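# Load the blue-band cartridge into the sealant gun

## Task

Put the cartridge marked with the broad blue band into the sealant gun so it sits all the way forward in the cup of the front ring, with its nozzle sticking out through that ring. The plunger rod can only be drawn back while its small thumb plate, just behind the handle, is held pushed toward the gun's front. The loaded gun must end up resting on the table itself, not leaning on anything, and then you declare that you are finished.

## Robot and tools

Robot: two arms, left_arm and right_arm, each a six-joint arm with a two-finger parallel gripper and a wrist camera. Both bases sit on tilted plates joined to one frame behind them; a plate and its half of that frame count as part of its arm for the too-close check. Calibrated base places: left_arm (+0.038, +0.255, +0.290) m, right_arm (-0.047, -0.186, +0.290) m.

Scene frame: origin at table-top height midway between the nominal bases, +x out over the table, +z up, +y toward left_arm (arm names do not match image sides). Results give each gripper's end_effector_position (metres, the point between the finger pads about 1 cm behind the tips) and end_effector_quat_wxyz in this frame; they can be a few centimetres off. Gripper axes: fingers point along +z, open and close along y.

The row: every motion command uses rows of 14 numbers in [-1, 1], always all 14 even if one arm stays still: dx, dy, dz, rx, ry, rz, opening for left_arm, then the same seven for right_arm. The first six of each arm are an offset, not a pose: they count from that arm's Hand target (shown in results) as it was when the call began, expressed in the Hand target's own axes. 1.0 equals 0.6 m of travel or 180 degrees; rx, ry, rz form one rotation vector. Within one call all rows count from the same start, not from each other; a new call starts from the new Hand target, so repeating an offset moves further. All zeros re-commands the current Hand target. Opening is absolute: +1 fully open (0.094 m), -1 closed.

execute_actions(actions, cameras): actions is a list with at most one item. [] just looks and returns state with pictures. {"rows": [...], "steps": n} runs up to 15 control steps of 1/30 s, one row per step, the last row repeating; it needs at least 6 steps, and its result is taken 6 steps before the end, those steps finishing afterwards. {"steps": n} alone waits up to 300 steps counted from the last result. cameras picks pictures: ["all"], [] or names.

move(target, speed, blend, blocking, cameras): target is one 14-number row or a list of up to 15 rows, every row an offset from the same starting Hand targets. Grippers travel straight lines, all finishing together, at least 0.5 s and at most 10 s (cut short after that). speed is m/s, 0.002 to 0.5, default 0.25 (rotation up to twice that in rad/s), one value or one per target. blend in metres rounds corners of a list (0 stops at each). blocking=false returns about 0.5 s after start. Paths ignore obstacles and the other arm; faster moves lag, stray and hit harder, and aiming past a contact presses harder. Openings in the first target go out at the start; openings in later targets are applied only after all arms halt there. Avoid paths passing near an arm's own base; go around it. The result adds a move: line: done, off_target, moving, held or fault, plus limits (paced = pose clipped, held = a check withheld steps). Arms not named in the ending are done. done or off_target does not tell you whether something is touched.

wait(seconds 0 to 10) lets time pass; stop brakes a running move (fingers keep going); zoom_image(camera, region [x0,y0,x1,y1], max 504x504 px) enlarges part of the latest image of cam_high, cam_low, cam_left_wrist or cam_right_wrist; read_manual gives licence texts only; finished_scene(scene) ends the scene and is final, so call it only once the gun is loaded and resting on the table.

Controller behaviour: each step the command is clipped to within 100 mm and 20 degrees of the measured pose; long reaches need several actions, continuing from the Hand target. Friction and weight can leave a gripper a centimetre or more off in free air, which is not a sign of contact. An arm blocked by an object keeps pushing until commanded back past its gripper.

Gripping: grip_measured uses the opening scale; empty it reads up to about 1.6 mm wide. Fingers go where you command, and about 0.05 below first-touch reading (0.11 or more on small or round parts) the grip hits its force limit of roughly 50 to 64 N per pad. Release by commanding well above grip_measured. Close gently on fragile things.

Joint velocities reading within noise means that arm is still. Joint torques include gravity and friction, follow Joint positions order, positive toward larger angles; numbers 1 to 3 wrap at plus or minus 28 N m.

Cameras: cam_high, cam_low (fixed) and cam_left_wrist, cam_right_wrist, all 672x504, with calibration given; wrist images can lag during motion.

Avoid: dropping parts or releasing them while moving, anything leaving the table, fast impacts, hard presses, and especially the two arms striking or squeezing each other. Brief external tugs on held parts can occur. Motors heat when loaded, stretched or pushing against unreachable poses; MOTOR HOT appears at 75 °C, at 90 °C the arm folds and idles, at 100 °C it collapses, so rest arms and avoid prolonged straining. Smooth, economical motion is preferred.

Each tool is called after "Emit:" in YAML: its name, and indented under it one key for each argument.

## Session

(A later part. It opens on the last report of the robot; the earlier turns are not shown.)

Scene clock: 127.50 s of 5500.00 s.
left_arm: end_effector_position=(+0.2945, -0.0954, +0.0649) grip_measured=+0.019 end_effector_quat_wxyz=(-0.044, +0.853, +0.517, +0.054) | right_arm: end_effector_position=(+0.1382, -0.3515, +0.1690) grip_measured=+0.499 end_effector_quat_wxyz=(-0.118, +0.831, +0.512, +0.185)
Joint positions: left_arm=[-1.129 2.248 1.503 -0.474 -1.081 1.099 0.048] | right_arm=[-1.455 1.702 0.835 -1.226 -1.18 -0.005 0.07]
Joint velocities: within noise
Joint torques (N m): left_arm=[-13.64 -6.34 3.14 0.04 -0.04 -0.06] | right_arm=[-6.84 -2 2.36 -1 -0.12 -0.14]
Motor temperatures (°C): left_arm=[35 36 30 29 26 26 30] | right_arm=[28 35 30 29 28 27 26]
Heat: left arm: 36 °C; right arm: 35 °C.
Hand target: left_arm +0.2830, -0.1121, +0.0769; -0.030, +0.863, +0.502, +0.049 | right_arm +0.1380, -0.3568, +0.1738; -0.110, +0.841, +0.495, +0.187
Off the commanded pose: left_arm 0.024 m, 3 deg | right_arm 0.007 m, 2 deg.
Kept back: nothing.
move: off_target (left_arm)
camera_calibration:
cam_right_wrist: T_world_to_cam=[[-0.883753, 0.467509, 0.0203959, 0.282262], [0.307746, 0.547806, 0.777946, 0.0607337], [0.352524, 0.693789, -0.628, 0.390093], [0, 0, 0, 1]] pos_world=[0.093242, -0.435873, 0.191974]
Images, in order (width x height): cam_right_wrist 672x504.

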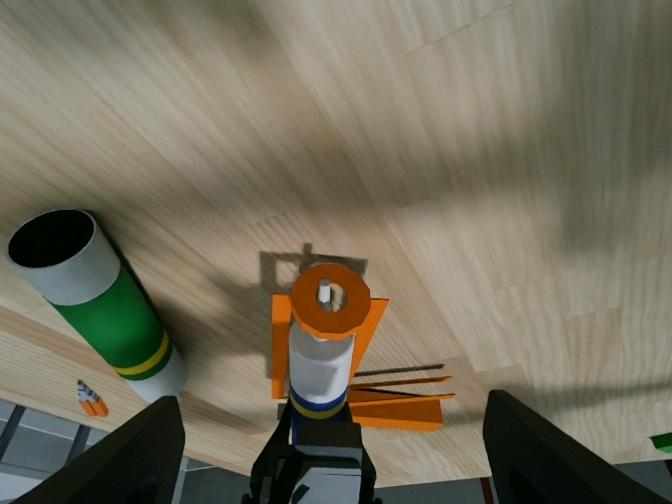

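Emit:
move:
  target: [-0.014,-0.004,0.001,0,0,0.018,-0.2, 0,0,0,0,0,0,0.5]
  speed: 0.05
  cameras: ["cam_right_wrist","cam_low"]

Emit:
zoom_image:
  camera: "cam_right_wrist"
  region: [220, 220, 430, 430]

Emit:
zoom_image:
  camera: "cam_low"
  region: [295, 250, 385, 290]

Scene clock: 128.67 s of 5500.00 s.
left_arm: end_effector_position=(+0.2888, -0.1013, +0.0631) grip_measured=+0.019 end_effector_quat_wxyz=(-0.045, +0.863, +0.500, +0.054) | right_arm: end_effector_position=(+0.1382, -0.3515, +0.1690) grip_measured=+0.499 end_effector_quat_wxyz=(-0.118, +0.831, +0.512, +0.185)
Joint positions: left_arm=[-1.137 2.276 1.525 -0.48 -1.084 1.122 0.048] | right_arm=[-1.455 1.702 0.835 -1.226 -1.18 -0.005 0.07]
Joint velocities: within noise
Joint torques (N m): left_arm=[-13.83 -6.26 3.22 0.04 -0.07 0.13] | right_arm=[-6.84 -2.02 2.39 -1.01 -0.12 -0.14]
Motor temperatures (°C): left_arm=[36 36 30 29 26 26 30] | right_arm=[29 35 30 29 28 27 26]
Heat: left arm: 36 °C; right arm: 35 °C.
Hand target: left_arm +0.2767, -0.1181, +0.0754; -0.032, +0.877, +0.477, +0.048 | right_arm +0.1380, -0.3568, +0.1738; -0.110, +0.841, +0.495, +0.187
Off the commanded pose: left_arm 0.024 m, 4 deg | right_arm 0.007 m, 2 deg.
Kept back: nothing.
move: off_target (left_arm)
camera_calibration:
cam_right_wrist: T_world_to_cam=[[-0.883753, 0.467509, 0.0203959, 0.282262], [0.307746, 0.547806, 0.777946, 0.0607337], [0.352524, 0.693789, -0.628, 0.390093], [0, 0, 0, 1]] pos_world=[0.093242, -0.435873, 0.191974]
Images, in order (width x height): cam_low 672x504, cam_right_wrist 672x504.

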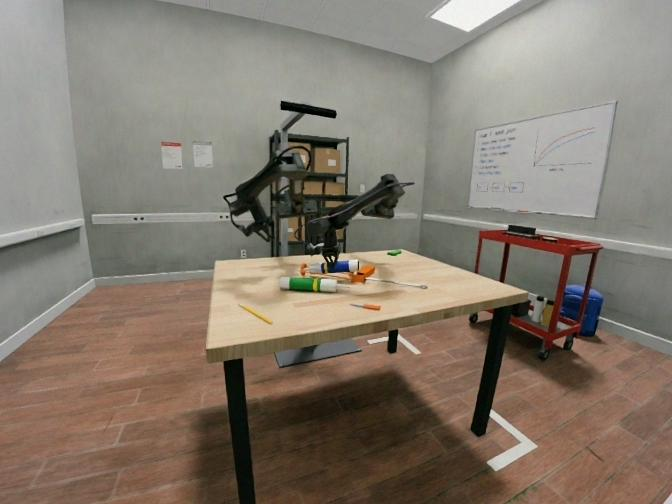

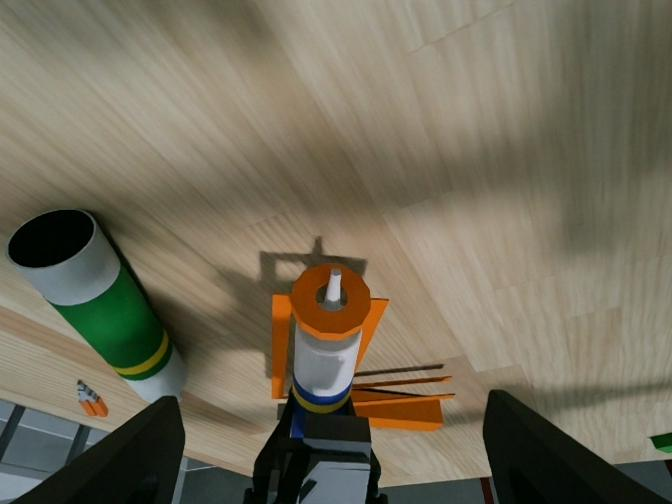

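Scaled by 2.400 from the camera's 672x504 image, which has a finer 960x720 frame.

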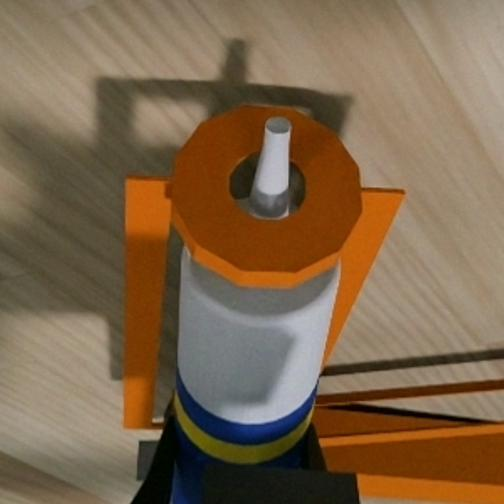

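Scaled by 5.600 from the camera's 672x504 image, which has a finer 960x720 frame.

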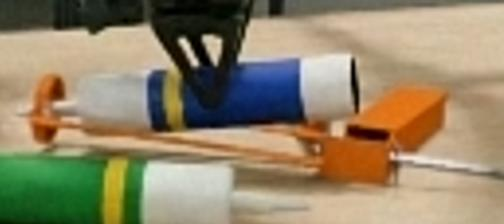

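Emit:
move:
  target: [-0.014,0,0.001,0,0,0,-0.2, 0,0,0,0,0,0,0.5]
  speed: 0.05
  cameras: ["cam_right_wrist","cam_low"]

Emit:
zoom_image:
  camera: "cam_right_wrist"
  region: [220, 220, 430, 430]

Emit:
zoom_image:
  camera: "cam_low"
  region: [295, 250, 385, 290]

Scene clock: 129.77 s of 5500.00 s.
left_arm: end_effector_position=(+0.2865, -0.1079, +0.0617) grip_measured=+0.019 end_effector_quat_wxyz=(-0.045, +0.866, +0.495, +0.058) | right_arm: end_effector_position=(+0.1382, -0.3515, +0.1690) grip_measured=+0.499 end_effector_quat_wxyz=(-0.118, +0.831, +0.512, +0.185)
Joint positions: left_arm=[-1.144 2.307 1.559 -0.493 -1.095 1.122 0.048] | right_arm=[-1.455 1.702 0.835 -1.226 -1.18 -0.005 0.07]
Joint velocities: within noise
Joint torques (N m): left_arm=[-14.02 -6.26 3.14 0.03 -0.11 -0.03] | right_arm=[-6.84 -2 2.37 -1.01 -0.12 -0.14]
Motor temperatures (°C): left_arm=[36 35 30 29 26 26 30] | right_arm=[29 35 30 29 28 27 26]
Heat: left arm: 36 °C; right arm: 35 °C.
Hand target: left_arm +0.2722, -0.1251, +0.0739; -0.032, +0.877, +0.477, +0.048 | right_arm +0.1380, -0.3568, +0.1738; -0.110, +0.841, +0.495, +0.187
Off the commanded pose: left_arm 0.025 m, 3 deg | right_arm 0.007 m, 2 deg.
Kept back: nothing.
move: off_target (left_arm)
camera_calibration:
cam_right_wrist: T_world_to_cam=[[-0.883753, 0.467509, 0.0203959, 0.282262], [0.307746, 0.547806, 0.777946, 0.0607337], [0.352524, 0.693789, -0.628, 0.390093], [0, 0, 0, 1]] pos_world=[0.093242, -0.435873, 0.191974]
Images, in order (width x height): cam_low 672x504, cam_right_wrist 672x504.

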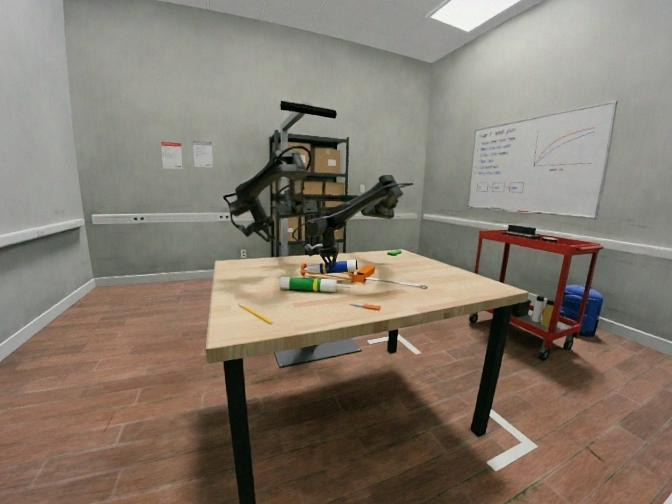

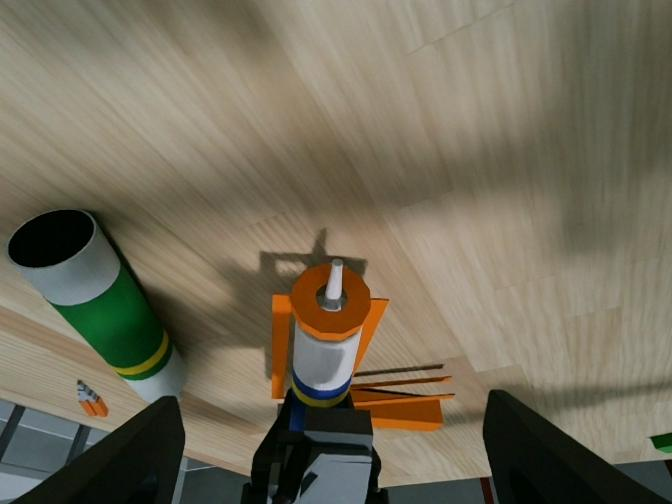

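Scaled by 2.400 from the camera's 672x504 image, which has a finer 960x720 frame.

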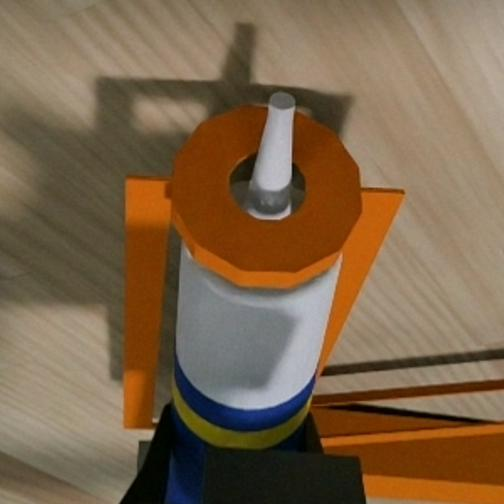

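Scaled by 5.600 from the camera's 672x504 image, which has a finer 960x720 frame.

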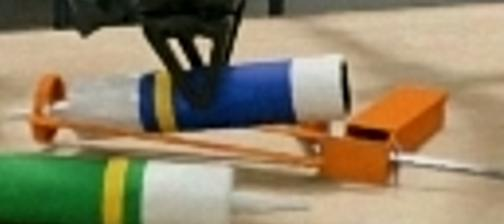

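Emit:
move:
  target: [-0.012,0,0.0,0,0,0,-0.2, 0,0,0,0,0,0,0.5]
  speed: 0.05
  cameras: ["cam_right_wrist","cam_low"]

Emit:
zoom_image:
  camera: "cam_right_wrist"
  region: [220, 220, 430, 430]

Emit:
zoom_image:
  camera: "cam_low"
  region: [295, 250, 385, 290]

Scene clock: 131.00 s of 5500.00 s.
left_arm: end_effector_position=(+0.2829, -0.1143, +0.0605) grip_measured=+0.019 end_effector_quat_wxyz=(-0.045, +0.866, +0.494, +0.057) | right_arm: end_effector_position=(+0.1382, -0.3515, +0.1690) grip_measured=+0.499 end_effector_quat_wxyz=(-0.118, +0.831, +0.512, +0.185)
Joint positions: left_arm=[-1.15 2.334 1.589 -0.506 -1.095 1.113 0.048] | right_arm=[-1.455 1.702 0.835 -1.226 -1.18 -0.005 0.07]
Joint velocities: within noise
Joint torques (N m): left_arm=[-14.22 -6.28 3.21 0.01 -0.1 -0.06] | right_arm=[-6.86 -2.02 2.37 -1 -0.12 -0.15]
Motor temperatures (°C): left_arm=[37 35 30 29 26 26 30] | right_arm=[29 35 30 29 28 27 26]
Heat: left arm: 37 °C; right arm: 35 °C.
Hand target: left_arm +0.2683, -0.1310, +0.0730; -0.032, +0.877, +0.477, +0.048 | right_arm +0.1380, -0.3568, +0.1738; -0.110, +0.841, +0.495, +0.187
Off the commanded pose: left_arm 0.026 m, 3 deg | right_arm 0.007 m, 2 deg.
Kept back: nothing.
move: off_target (left_arm)
camera_calibration:
cam_right_wrist: T_world_to_cam=[[-0.883753, 0.467509, 0.0203959, 0.282262], [0.307746, 0.547806, 0.777946, 0.0607337], [0.352524, 0.693789, -0.628, 0.390093], [0, 0, 0, 1]] pos_world=[0.093242, -0.435873, 0.191974]
Images, in order (width x height): cam_low 672x504, cam_right_wrist 672x504.

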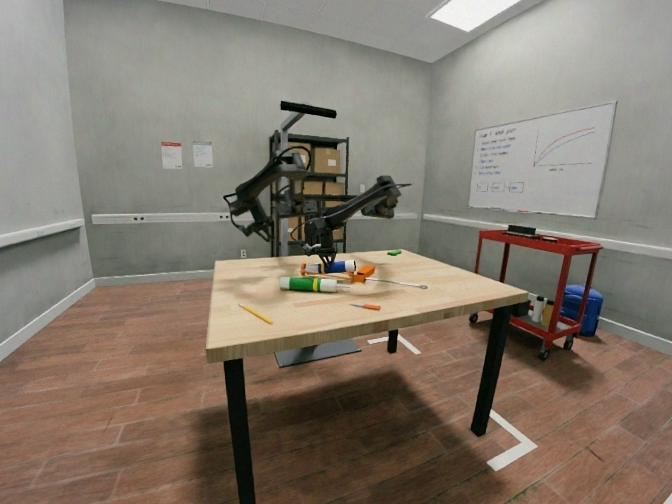

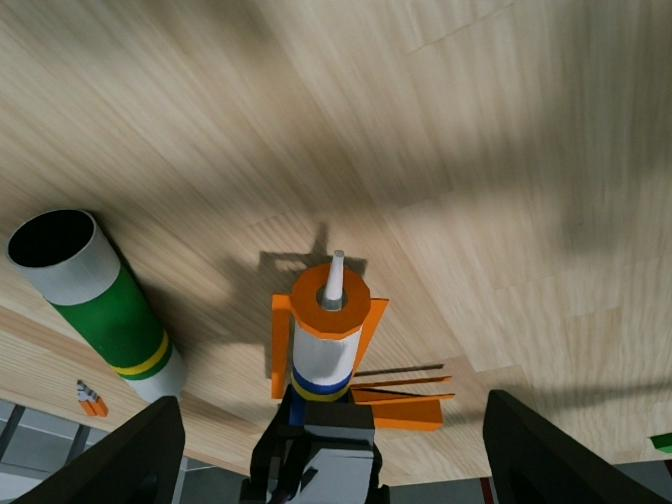

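Scaled by 2.400 from the camera's 672x504 image, which has a finer 960x720 frame.

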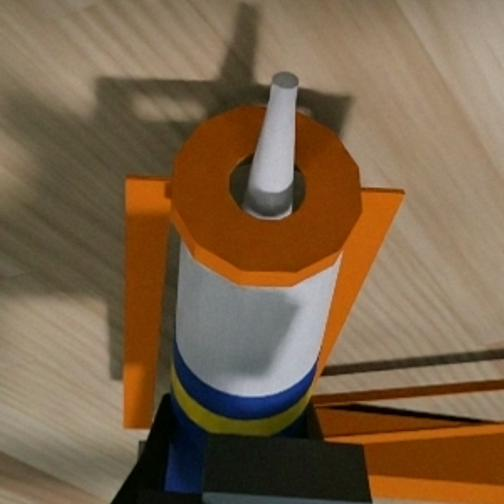

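Scaled by 5.600 from the camera's 672x504 image, which has a finer 960x720 frame.

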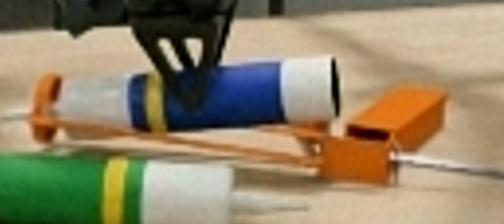

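Emit:
execute_actions:
  actions: []
  cameras: ["cam_high","cam_left_wrist"]

Emit:
zoom_image:
  camera: "cam_high"
  region: [320, 200, 450, 310]

Scene clock: 131.43 s of 5500.00 s.
left_arm: end_effector_position=(+0.2830, -0.1144, +0.0605) grip_measured=+0.019 end_effector_quat_wxyz=(-0.045, +0.866, +0.495, +0.057) | right_arm: end_effector_position=(+0.1382, -0.3515, +0.1690) grip_measured=+0.499 end_effector_quat_wxyz=(-0.118, +0.830, +0.512, +0.185)
Joint positions: left_arm=[-1.15 2.334 1.59 -0.506 -1.095 1.111 0.048] | right_arm=[-1.455 1.702 0.835 -1.226 -1.18 -0.007 0.07]
Joint velocities: within noise
Joint torques (N m): left_arm=[-14.22 -6.3 3.17 0.02 -0.1 -0.05] | right_arm=[-6.86 -2.02 2.39 -1 -0.12 -0.14]
Motor temperatures (°C): left_arm=[37 35 30 29 26 26 30] | right_arm=[29 35 30 29 28 27 26]
Heat: left arm: 37 °C; right arm: 35 °C.
Hand target: left_arm +0.2683, -0.1310, +0.0730; -0.032, +0.877, +0.477, +0.048 | right_arm +0.1380, -0.3568, +0.1738; -0.110, +0.841, +0.495, +0.187
Off the commanded pose: left_arm 0.026 m, 3 deg | right_arm 0.007 m, 3 deg.
Steps of this call (1-13: nothing new was sent). Readings (end_effector_position of left_arm | right_arm):
1: (+0.2829, -0.1143, +0.0605) | (+0.1382, -0.3515, +0.1690)
2: (+0.2830, -0.1144, +0.0605) | (+0.1382, -0.3515, +0.1690)
4: (+0.2830, -0.1144, +0.0605) | (+0.1382, -0.3515, +0.1690)
8: (+0.2830, -0.1144, +0.0605) | (+0.1382, -0.3515, +0.1690)
13: the state above
camera_calibration:
cam_left_wrist: T_world_to_cam=[[-0.854895, 0.517833, 0.0316796, 0.300198], [0.447897, 0.705866, 0.548763, -0.0408539], [0.261806, 0.483324, -0.835378, 0.1187], [0, 0, 0, 1]] pos_world=[0.24386, -0.183986, 0.112069]
Images, in order (width x height): cam_high 672x504, cam_left_wrist 672x504.

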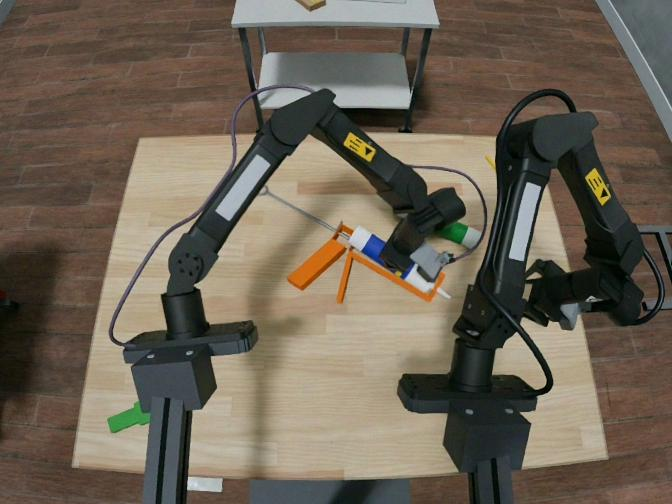

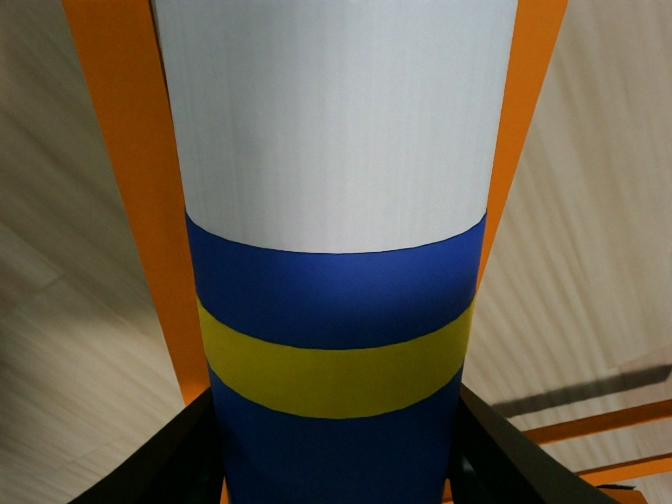

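Scaled by 3.877 from the camera's 672x504 image, which has a finer 960x720 frame.

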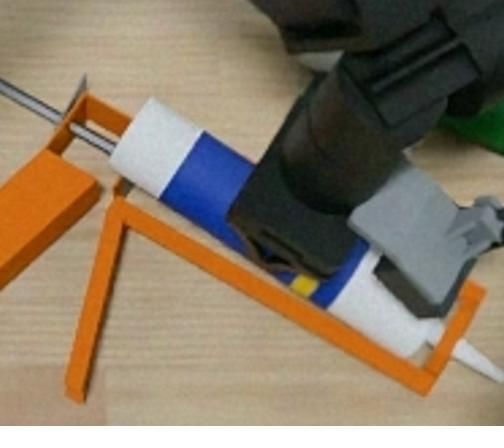

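Emit:
move:
  target: [-0.008,0,0.0,0,0,0,-0.2, 0,0,0,0,0,0,0.5]
  speed: 0.04
  cameras: ["cam_right_wrist","cam_low","cam_high"]

Emit:
zoom_image:
  camera: "cam_right_wrist"
  region: [220, 220, 430, 430]

Emit:
zoom_image:
  camera: "cam_low"
  region: [295, 250, 385, 290]

Emit:
zoom_image:
  camera: "cam_high"
  region: [320, 200, 450, 310]

Scene clock: 133.20 s of 5500.00 s.
left_arm: end_effector_position=(+0.2810, -0.1180, +0.0599) grip_measured=+0.019 end_effector_quat_wxyz=(-0.045, +0.866, +0.494, +0.058) | right_arm: end_effector_position=(+0.1382, -0.3515, +0.1690) grip_measured=+0.499 end_effector_quat_wxyz=(-0.118, +0.830, +0.512, +0.185)
Joint positions: left_arm=[-1.154 2.352 1.61 -0.519 -1.098 1.104 0.048] | right_arm=[-1.455 1.702 0.835 -1.226 -1.18 -0.007 0.07]
Joint velocities: within noise
Joint torques (N m): left_arm=[-14.35 -6.27 3.12 0.03 -0.09 -0.05] | right_arm=[-6.84 -2 2.36 -1 -0.12 -0.14]
Motor temperatures (°C): left_arm=[37 35 30 29 26 26 30] | right_arm=[29 35 30 29 28 27 26]
Heat: left arm: 37 °C; right arm: 35 °C.
Hand target: left_arm +0.2658, -0.1351, +0.0726; -0.032, +0.877, +0.477, +0.048 | right_arm +0.1380, -0.3568, +0.1738; -0.110, +0.841, +0.495, +0.187
Off the commanded pose: left_arm 0.026 m, 3 deg | right_arm 0.007 m, 3 deg.
Kept back: nothing.
move: off_target (left_arm, right_arm)
camera_calibration:
cam_right_wrist: T_world_to_cam=[[-0.884412, 0.46629, 0.0197391, 0.282035], [0.306526, 0.548455, 0.777971, 0.061126], [0.351934, 0.694097, -0.62799, 0.390282], [0, 0, 0, 1]] pos_world=[0.0933454, -0.435929, 0.191972]
Images, in order (width x height): cam_high 672x504, cam_low 672x504, cam_right_wrist 672x504.

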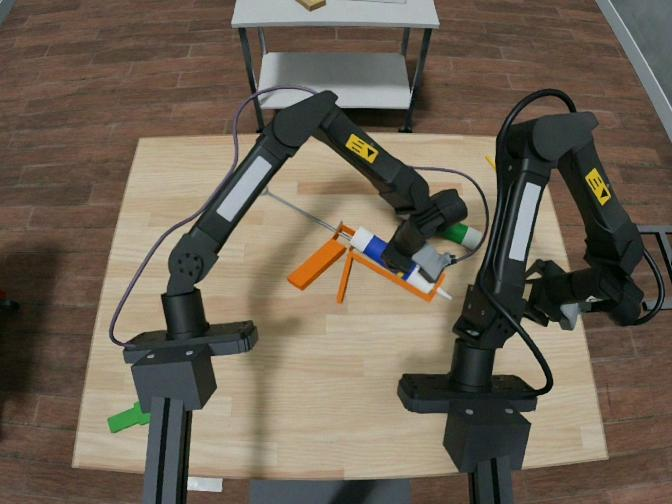

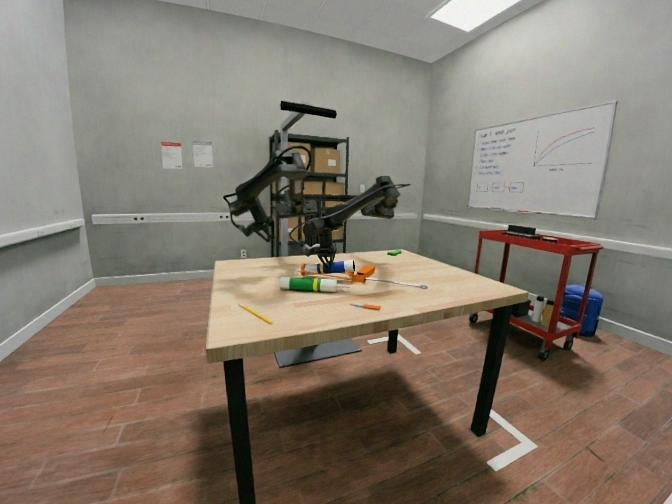

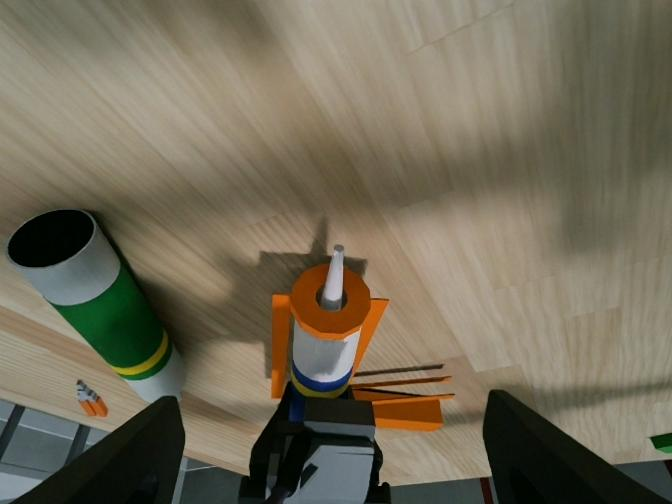

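Scaled by 2.400 from the camera's 672x504 image, which has a finer 960x720 frame.

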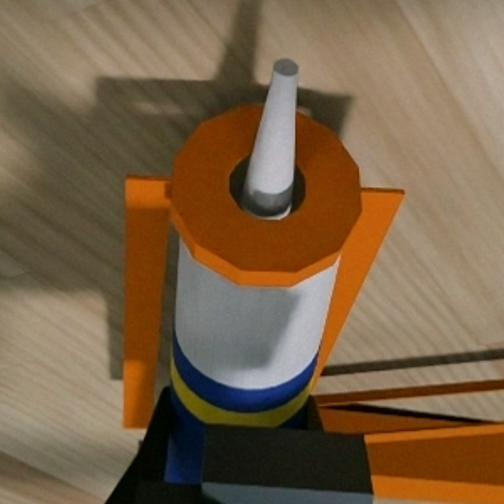

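Scaled by 5.600 from the camera's 672x504 image, which has a finer 960x720 frame.

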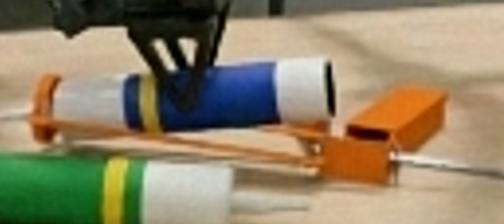

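Scaled by 3.877 from the camera's 672x504 image, which has a finer 960x720 frame.

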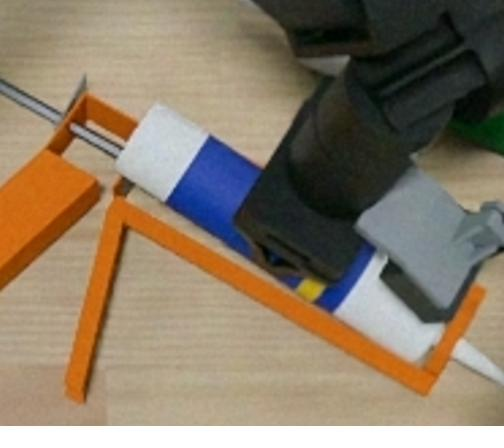

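Emit:
move:
  target: [-0.008,0,0.0,0,-0.012,0,-0.2, 0,0,0,0,0,0,0.5]
  speed: 0.04
  cameras: ["cam_right_wrist","cam_low","cam_high"]

Emit:
zoom_image:
  camera: "cam_right_wrist"
  region: [220, 220, 430, 430]

Emit:
zoom_image:
  camera: "cam_low"
  region: [295, 250, 385, 290]

Emit:
zoom_image:
  camera: "cam_high"
  region: [320, 200, 450, 310]

Scene clock: 134.73 s of 5500.00 s.
left_arm: end_effector_position=(+0.2809, -0.1202, +0.0597) grip_measured=+0.019 end_effector_quat_wxyz=(-0.043, +0.867, +0.494, +0.054) | right_arm: end_effector_position=(+0.1382, -0.3515, +0.1690) grip_measured=+0.499 end_effector_quat_wxyz=(-0.118, +0.830, +0.512, +0.185)
Joint positions: left_arm=[-1.154 2.352 1.611 -0.508 -1.09 1.114 0.048] | right_arm=[-1.455 1.702 0.835 -1.226 -1.18 -0.007 0.07]
Joint velocities: within noise
Joint torques (N m): left_arm=[-14.22 -7.42 1.32 0.3 0.24 0.12] | right_arm=[-6.84 -2 2.39 -1 -0.12 -0.14]
Motor temperatures (°C): left_arm=[38 35 30 29 26 26 30] | right_arm=[29 35 30 29 28 27 26]
Heat: left arm: 38 °C; right arm: 35 °C.
Hand target: left_arm +0.2632, -0.1391, +0.0720; -0.023, +0.878, +0.477, +0.031 | right_arm +0.1380, -0.3568, +0.1738; -0.110, +0.841, +0.495, +0.187
Off the commanded pose: left_arm 0.029 m, 4 deg | right_arm 0.007 m, 3 deg.
Kept back: nothing.
move: off_target (left_arm, right_arm)
camera_calibration:
cam_right_wrist: T_world_to_cam=[[-0.884412, 0.46629, 0.0197391, 0.282035], [0.306526, 0.548455, 0.777971, 0.061126], [0.351934, 0.694097, -0.62799, 0.390282], [0, 0, 0, 1]] pos_world=[0.0933454, -0.435929, 0.191972]
Images, in order (width x height): cam_high 672x504, cam_low 672x504, cam_right_wrist 672x504.

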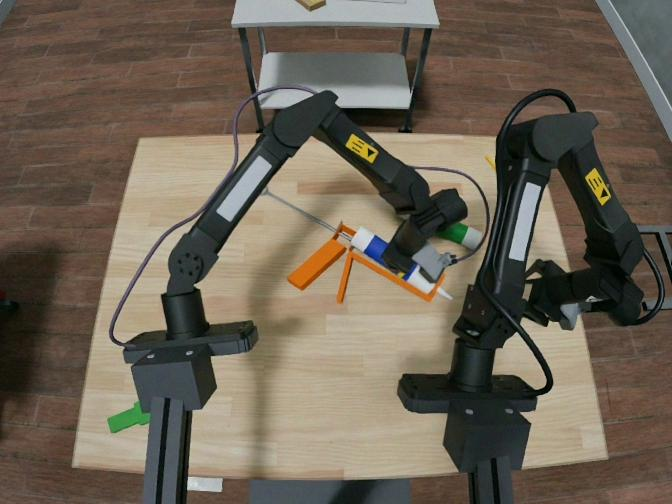

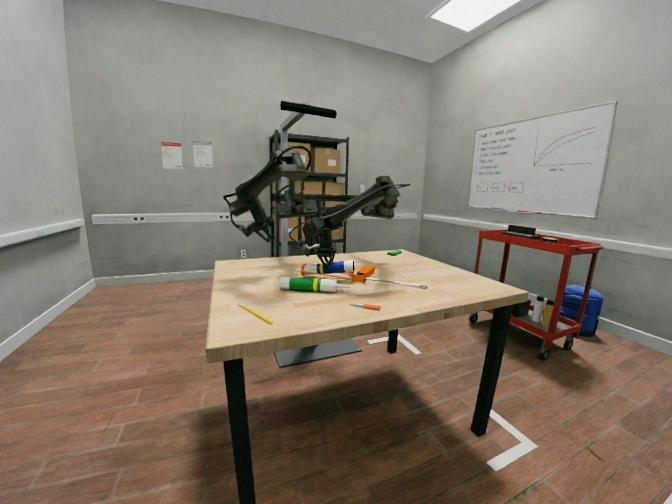

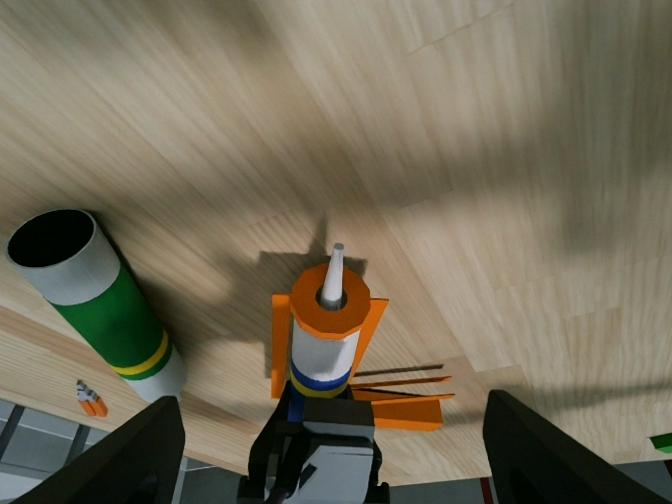

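Scaled by 2.400 from the camera's 672x504 image, which has a finer 960x720 frame.

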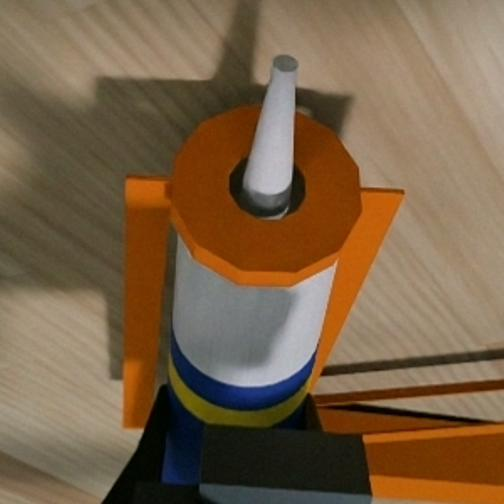

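Scaled by 5.600 from the camera's 672x504 image, which has a finer 960x720 frame.

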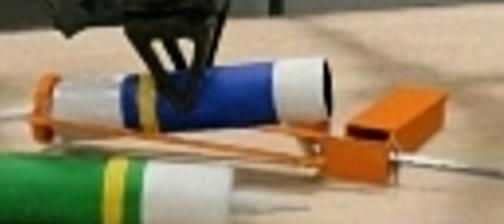

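Scaled by 3.877 from the camera's 672x504 image, which has a finer 960x720 frame.

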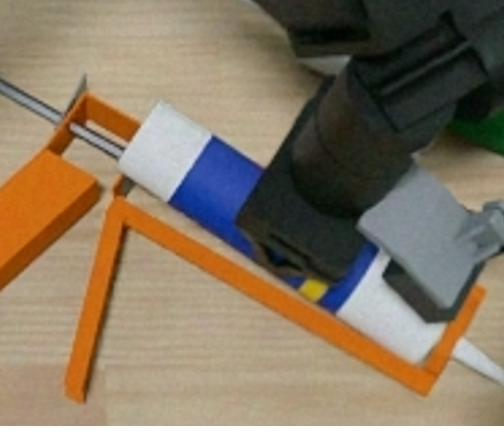

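Emit:
move:
  target: [-0.005,0,0.0,0,-0.012,0,-0.2, 0,0,0,0,0,0,0.5]
  speed: 0.04
  cameras: ["cam_right_wrist","cam_low","cam_high"]

Emit:
zoom_image:
  camera: "cam_right_wrist"
  region: [220, 220, 430, 430]

Emit:
zoom_image:
  camera: "cam_low"
  region: [295, 250, 385, 290]

Emit:
zoom_image:
  camera: "cam_high"
  region: [320, 200, 450, 310]

Scene clock: 135.80 s of 5500.00 s.
left_arm: end_effector_position=(+0.2767, -0.1222, +0.0573) grip_measured=+0.019 end_effector_quat_wxyz=(-0.036, +0.868, +0.492, +0.051) | right_arm: end_effector_position=(+0.1382, -0.3515, +0.1690) grip_measured=+0.499 end_effector_quat_wxyz=(-0.118, +0.830, +0.512, +0.185)
Joint positions: left_arm=[-1.154 2.352 1.586 -0.456 -1.084 1.142 0.048] | right_arm=[-1.455 1.702 0.835 -1.226 -1.18 -0.007 0.07]
Joint velocities: within noise
Joint torques (N m): left_arm=[-13.9 -8.96 1.24 0.23 0.59 0.16] | right_arm=[-6.84 -1.99 2.37 -1 -0.12 -0.14]
Motor temperatures (°C): left_arm=[38 35 30 29 26 26 30] | right_arm=[29 35 30 29 28 27 26]
Heat: left arm: 38 °C; right arm: 35 °C.
Hand target: left_arm +0.2616, -0.1416, +0.0718; -0.013, +0.878, +0.478, +0.015 | right_arm +0.1380, -0.3568, +0.1738; -0.110, +0.841, +0.495, +0.187
Off the commanded pose: left_arm 0.029 m, 5 deg | right_arm 0.007 m, 3 deg.
Kept back: nothing.
move: off_target (left_arm, right_arm)
camera_calibration:
cam_right_wrist: T_world_to_cam=[[-0.884412, 0.46629, 0.0197391, 0.282035], [0.306526, 0.548455, 0.777971, 0.061126], [0.351934, 0.694097, -0.62799, 0.390282], [0, 0, 0, 1]] pos_world=[0.0933454, -0.435929, 0.191972]
Images, in order (width x height): cam_high 672x504, cam_low 672x504, cam_right_wrist 672x504.

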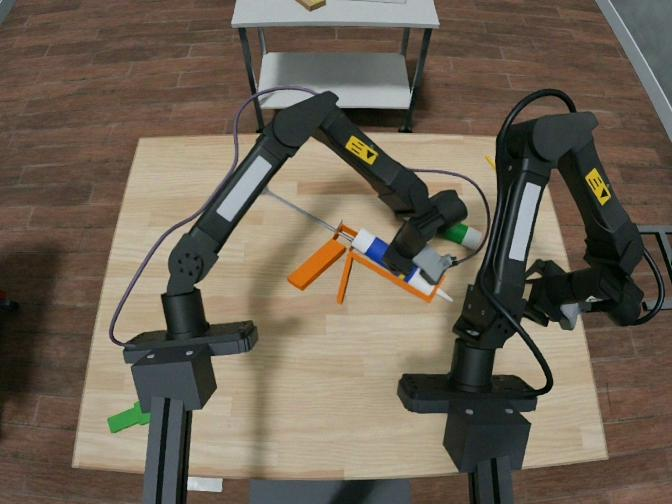

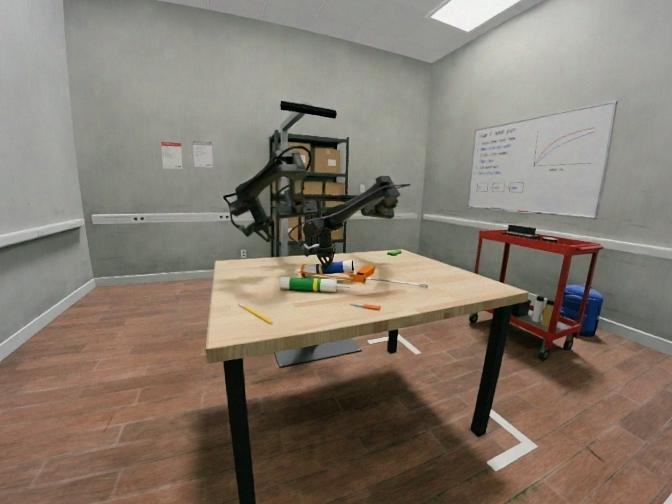

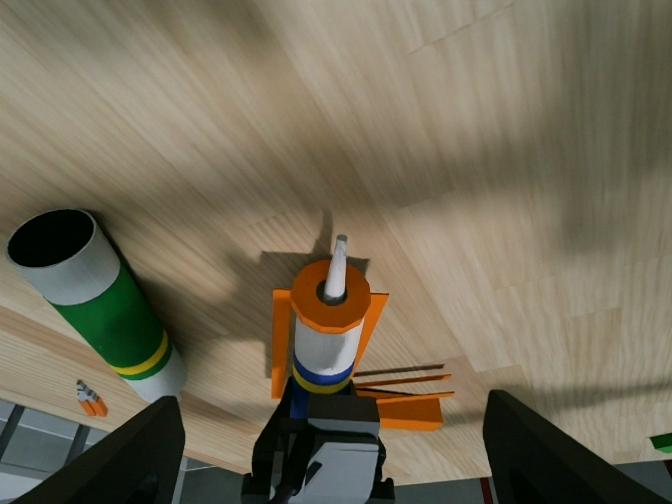

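Scaled by 2.400 from the camera's 672x504 image, which has a finer 960x720 frame.

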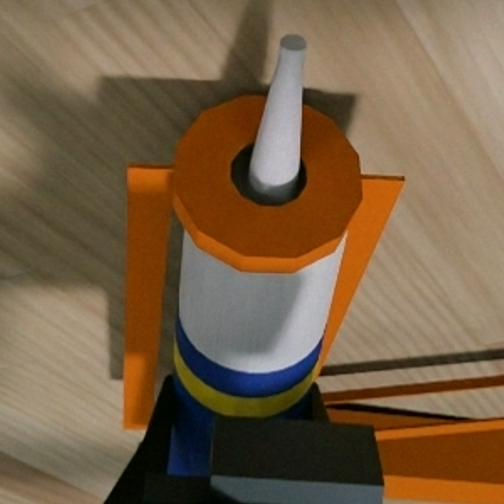

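Scaled by 5.600 from the camera's 672x504 image, which has a finer 960x720 frame.

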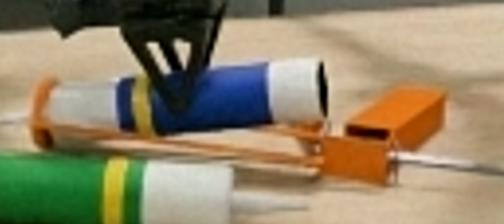

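Scaled by 3.877 from the camera's 672x504 image, which has a finer 960x720 frame.

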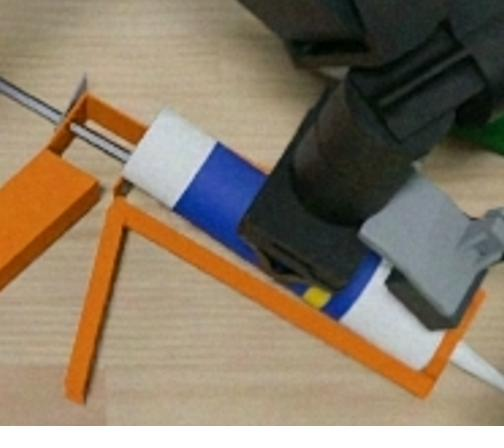

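Emit:
move:
  target: [-0.004,0,-0.008,0,-0.012,0,-0.2, 0,0,0,0,0,0,0.5]
  speed: 0.04
  cameras: ["cam_right_wrist","cam_low","cam_high"]

Emit:
zoom_image:
  camera: "cam_right_wrist"
  region: [220, 220, 430, 430]

Emit:
zoom_image:
  camera: "cam_low"
  region: [295, 250, 385, 290]

Emit:
zoom_image:
  camera: "cam_high"
  region: [320, 200, 450, 310]

Scene clock: 137.37 s of 5500.00 s.
left_arm: end_effector_position=(+0.2656, -0.1253, +0.0545) grip_measured=+0.019 end_effector_quat_wxyz=(-0.031, +0.872, +0.488, +0.031) | right_arm: end_effector_position=(+0.1382, -0.3515, +0.1690) grip_measured=+0.499 end_effector_quat_wxyz=(-0.118, +0.830, +0.512, +0.185)
Joint positions: left_arm=[-1.154 2.352 1.558 -0.416 -1.044 1.163 0.048] | right_arm=[-1.455 1.702 0.835 -1.226 -1.18 -0.007 0.07]
Joint velocities: within noise
Joint torques (N m): left_arm=[-14.16 -11.21 1.21 0.2 0.53 0.12] | right_arm=[-6.84 -2 2.36 -1.01 -0.12 -0.14]
Motor temperatures (°C): left_arm=[39 35 30 29 26 26 30] | right_arm=[29 34 29 29 28 27 26]
Heat: left arm: 39 °C; right arm: 34 °C.
Hand target: left_arm +0.2602, -0.1438, +0.0765; -0.005, +0.878, +0.478, -0.002 | right_arm +0.1380, -0.3568, +0.1738; -0.110, +0.841, +0.495, +0.187
Off the commanded pose: left_arm 0.029 m, 5 deg | right_arm 0.007 m, 3 deg.
Kept back: nothing.
move: off_target (left_arm, right_arm)
camera_calibration:
cam_right_wrist: T_world_to_cam=[[-0.884412, 0.46629, 0.0197391, 0.282035], [0.306526, 0.548455, 0.777971, 0.061126], [0.351934, 0.694097, -0.62799, 0.390282], [0, 0, 0, 1]] pos_world=[0.0933454, -0.435929, 0.191972]
Images, in order (width x height): cam_high 672x504, cam_low 672x504, cam_right_wrist 672x504.

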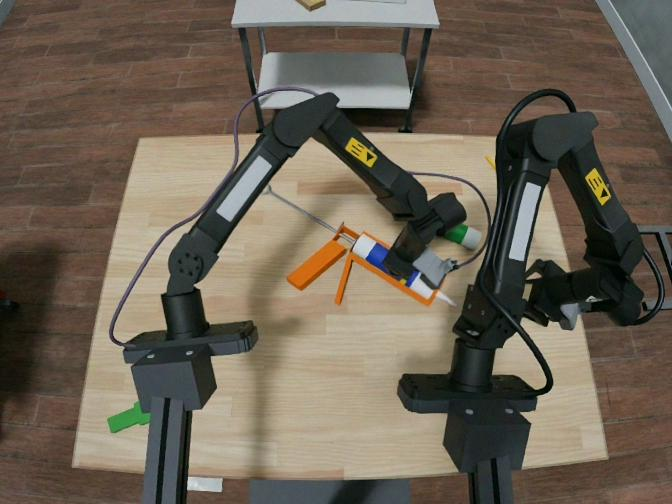

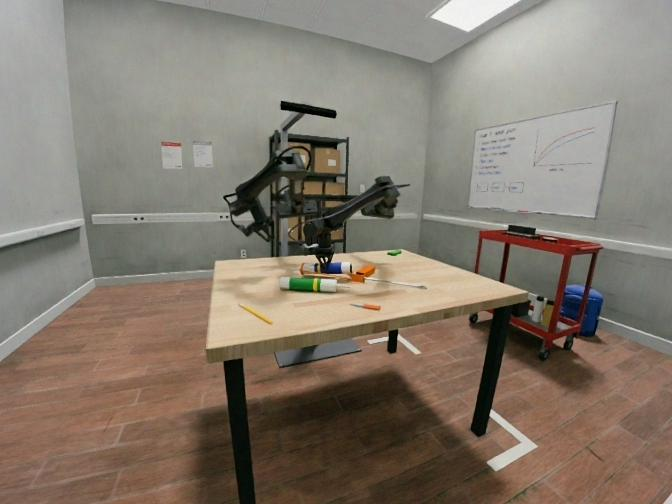

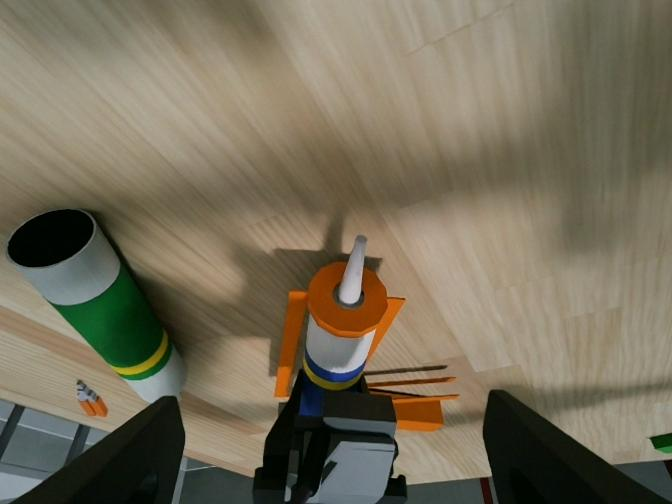

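Scaled by 2.400 from the camera's 672x504 image, which has a finer 960x720 frame.

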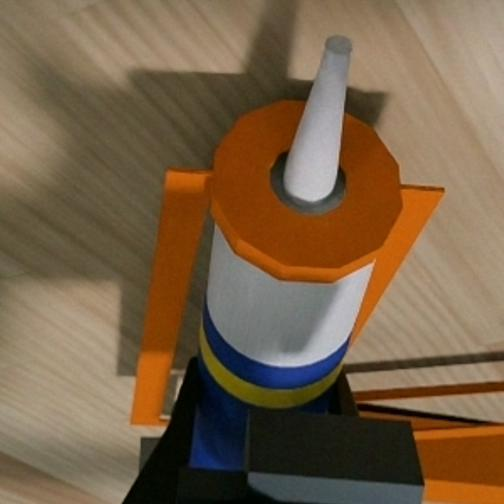

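Scaled by 5.600 from the camera's 672x504 image, which has a finer 960x720 frame.

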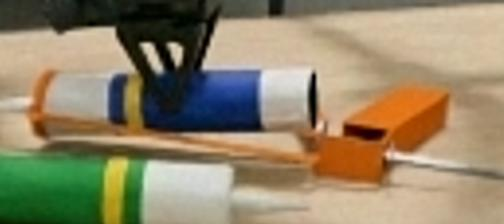

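Scaled by 3.877 from the camera's 672x504 image, which has a finer 960x720 frame.

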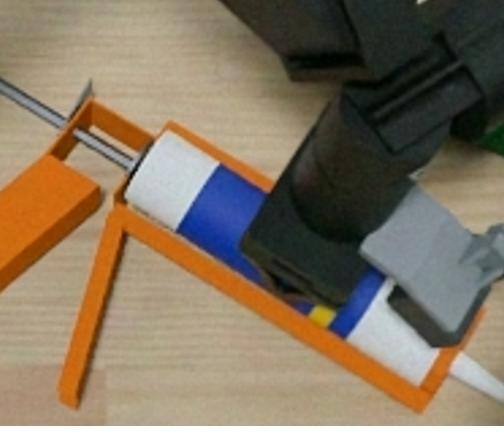

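Emit:
move:
  target: [0,0,0.01,0,0,0,-0.2, 0,0,0,0,0,0,0.5]
  speed: 0.04
  cameras: ["cam_right_wrist","cam_low","cam_high"]

Emit:
zoom_image:
  camera: "cam_right_wrist"
  region: [220, 220, 430, 430]

Emit:
zoom_image:
  camera: "cam_low"
  region: [295, 250, 385, 290]

Emit:
zoom_image:
  camera: "cam_high"
  region: [320, 200, 450, 310]

Scene clock: 139.63 s of 5500.00 s.
left_arm: end_effector_position=(+0.2658, -0.1262, +0.0544) grip_measured=+0.019 end_effector_quat_wxyz=(-0.030, +0.875, +0.482, +0.031) | right_arm: end_effector_position=(+0.1382, -0.3515, +0.1690) grip_measured=+0.499 end_effector_quat_wxyz=(-0.118, +0.830, +0.512, +0.185)
Joint positions: left_arm=[-1.154 2.352 1.557 -0.41 -1.043 1.182 0.048] | right_arm=[-1.455 1.702 0.835 -1.226 -1.18 -0.007 0.07]
Joint velocities: within noise
Joint torques (N m): left_arm=[-13.23 -10.47 1.21 0.25 0.57 0.12] | right_arm=[-6.86 -2 2.37 -1 -0.11 -0.14]
Motor temperatures (°C): left_arm=[39 36 30 29 26 26 30] | right_arm=[29 34 29 29 28 27 26]
Heat: left arm: 39 °C; right arm: 34 °C.
Hand target: left_arm +0.2601, -0.1437, +0.0705; -0.005, +0.878, +0.478, -0.002 | right_arm +0.1380, -0.3568, +0.1738; -0.110, +0.841, +0.495, +0.187
Off the commanded pose: left_arm 0.025 m, 5 deg | right_arm 0.007 m, 3 deg.
Kept back: nothing.
move: off_target (left_arm, right_arm)
camera_calibration:
cam_right_wrist: T_world_to_cam=[[-0.884412, 0.46629, 0.0197391, 0.282035], [0.306526, 0.548455, 0.777971, 0.061126], [0.351934, 0.694097, -0.62799, 0.390282], [0, 0, 0, 1]] pos_world=[0.0933454, -0.435929, 0.191972]
Images, in order (width x height): cam_high 672x504, cam_low 672x504, cam_right_wrist 672x504.

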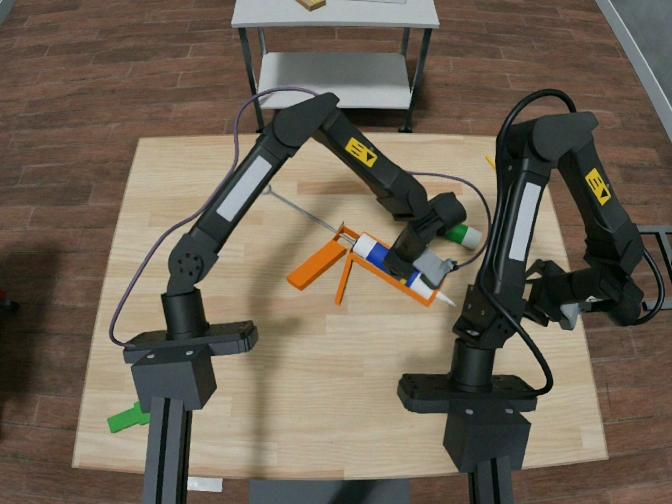

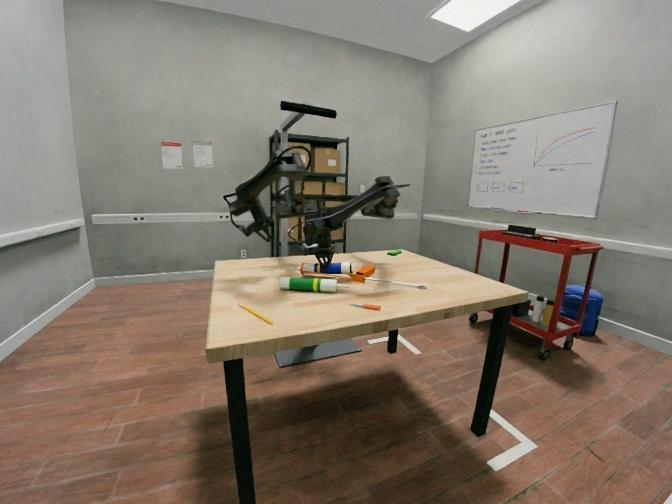

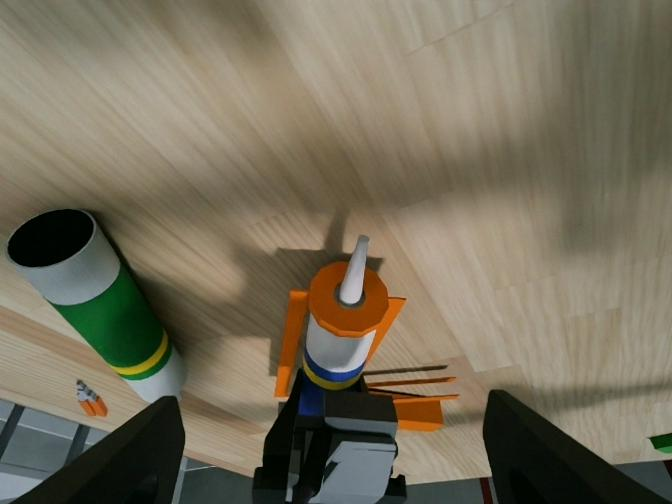

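Scaled by 2.400 from the camera's 672x504 image, which has a finer 960x720 frame.

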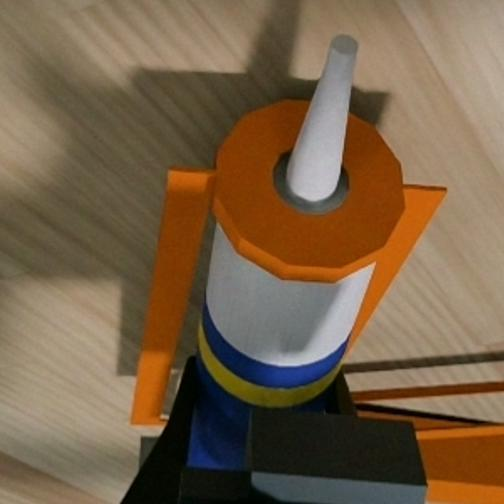

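Scaled by 5.600 from the camera's 672x504 image, which has a finer 960x720 frame.

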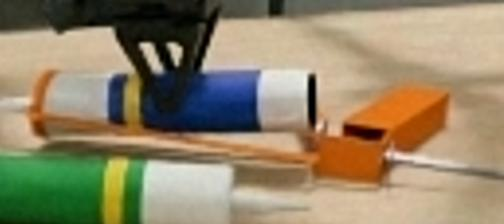

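Scaled by 3.877 from the camera's 672x504 image, which has a finer 960x720 frame.

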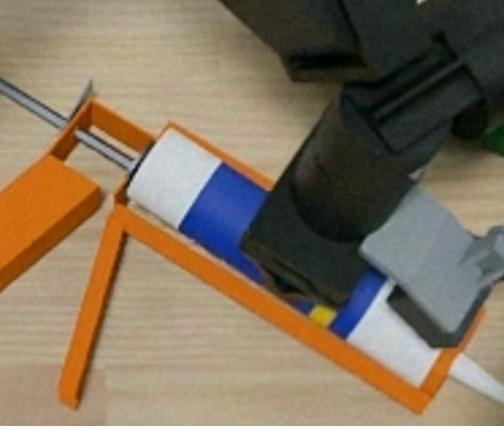

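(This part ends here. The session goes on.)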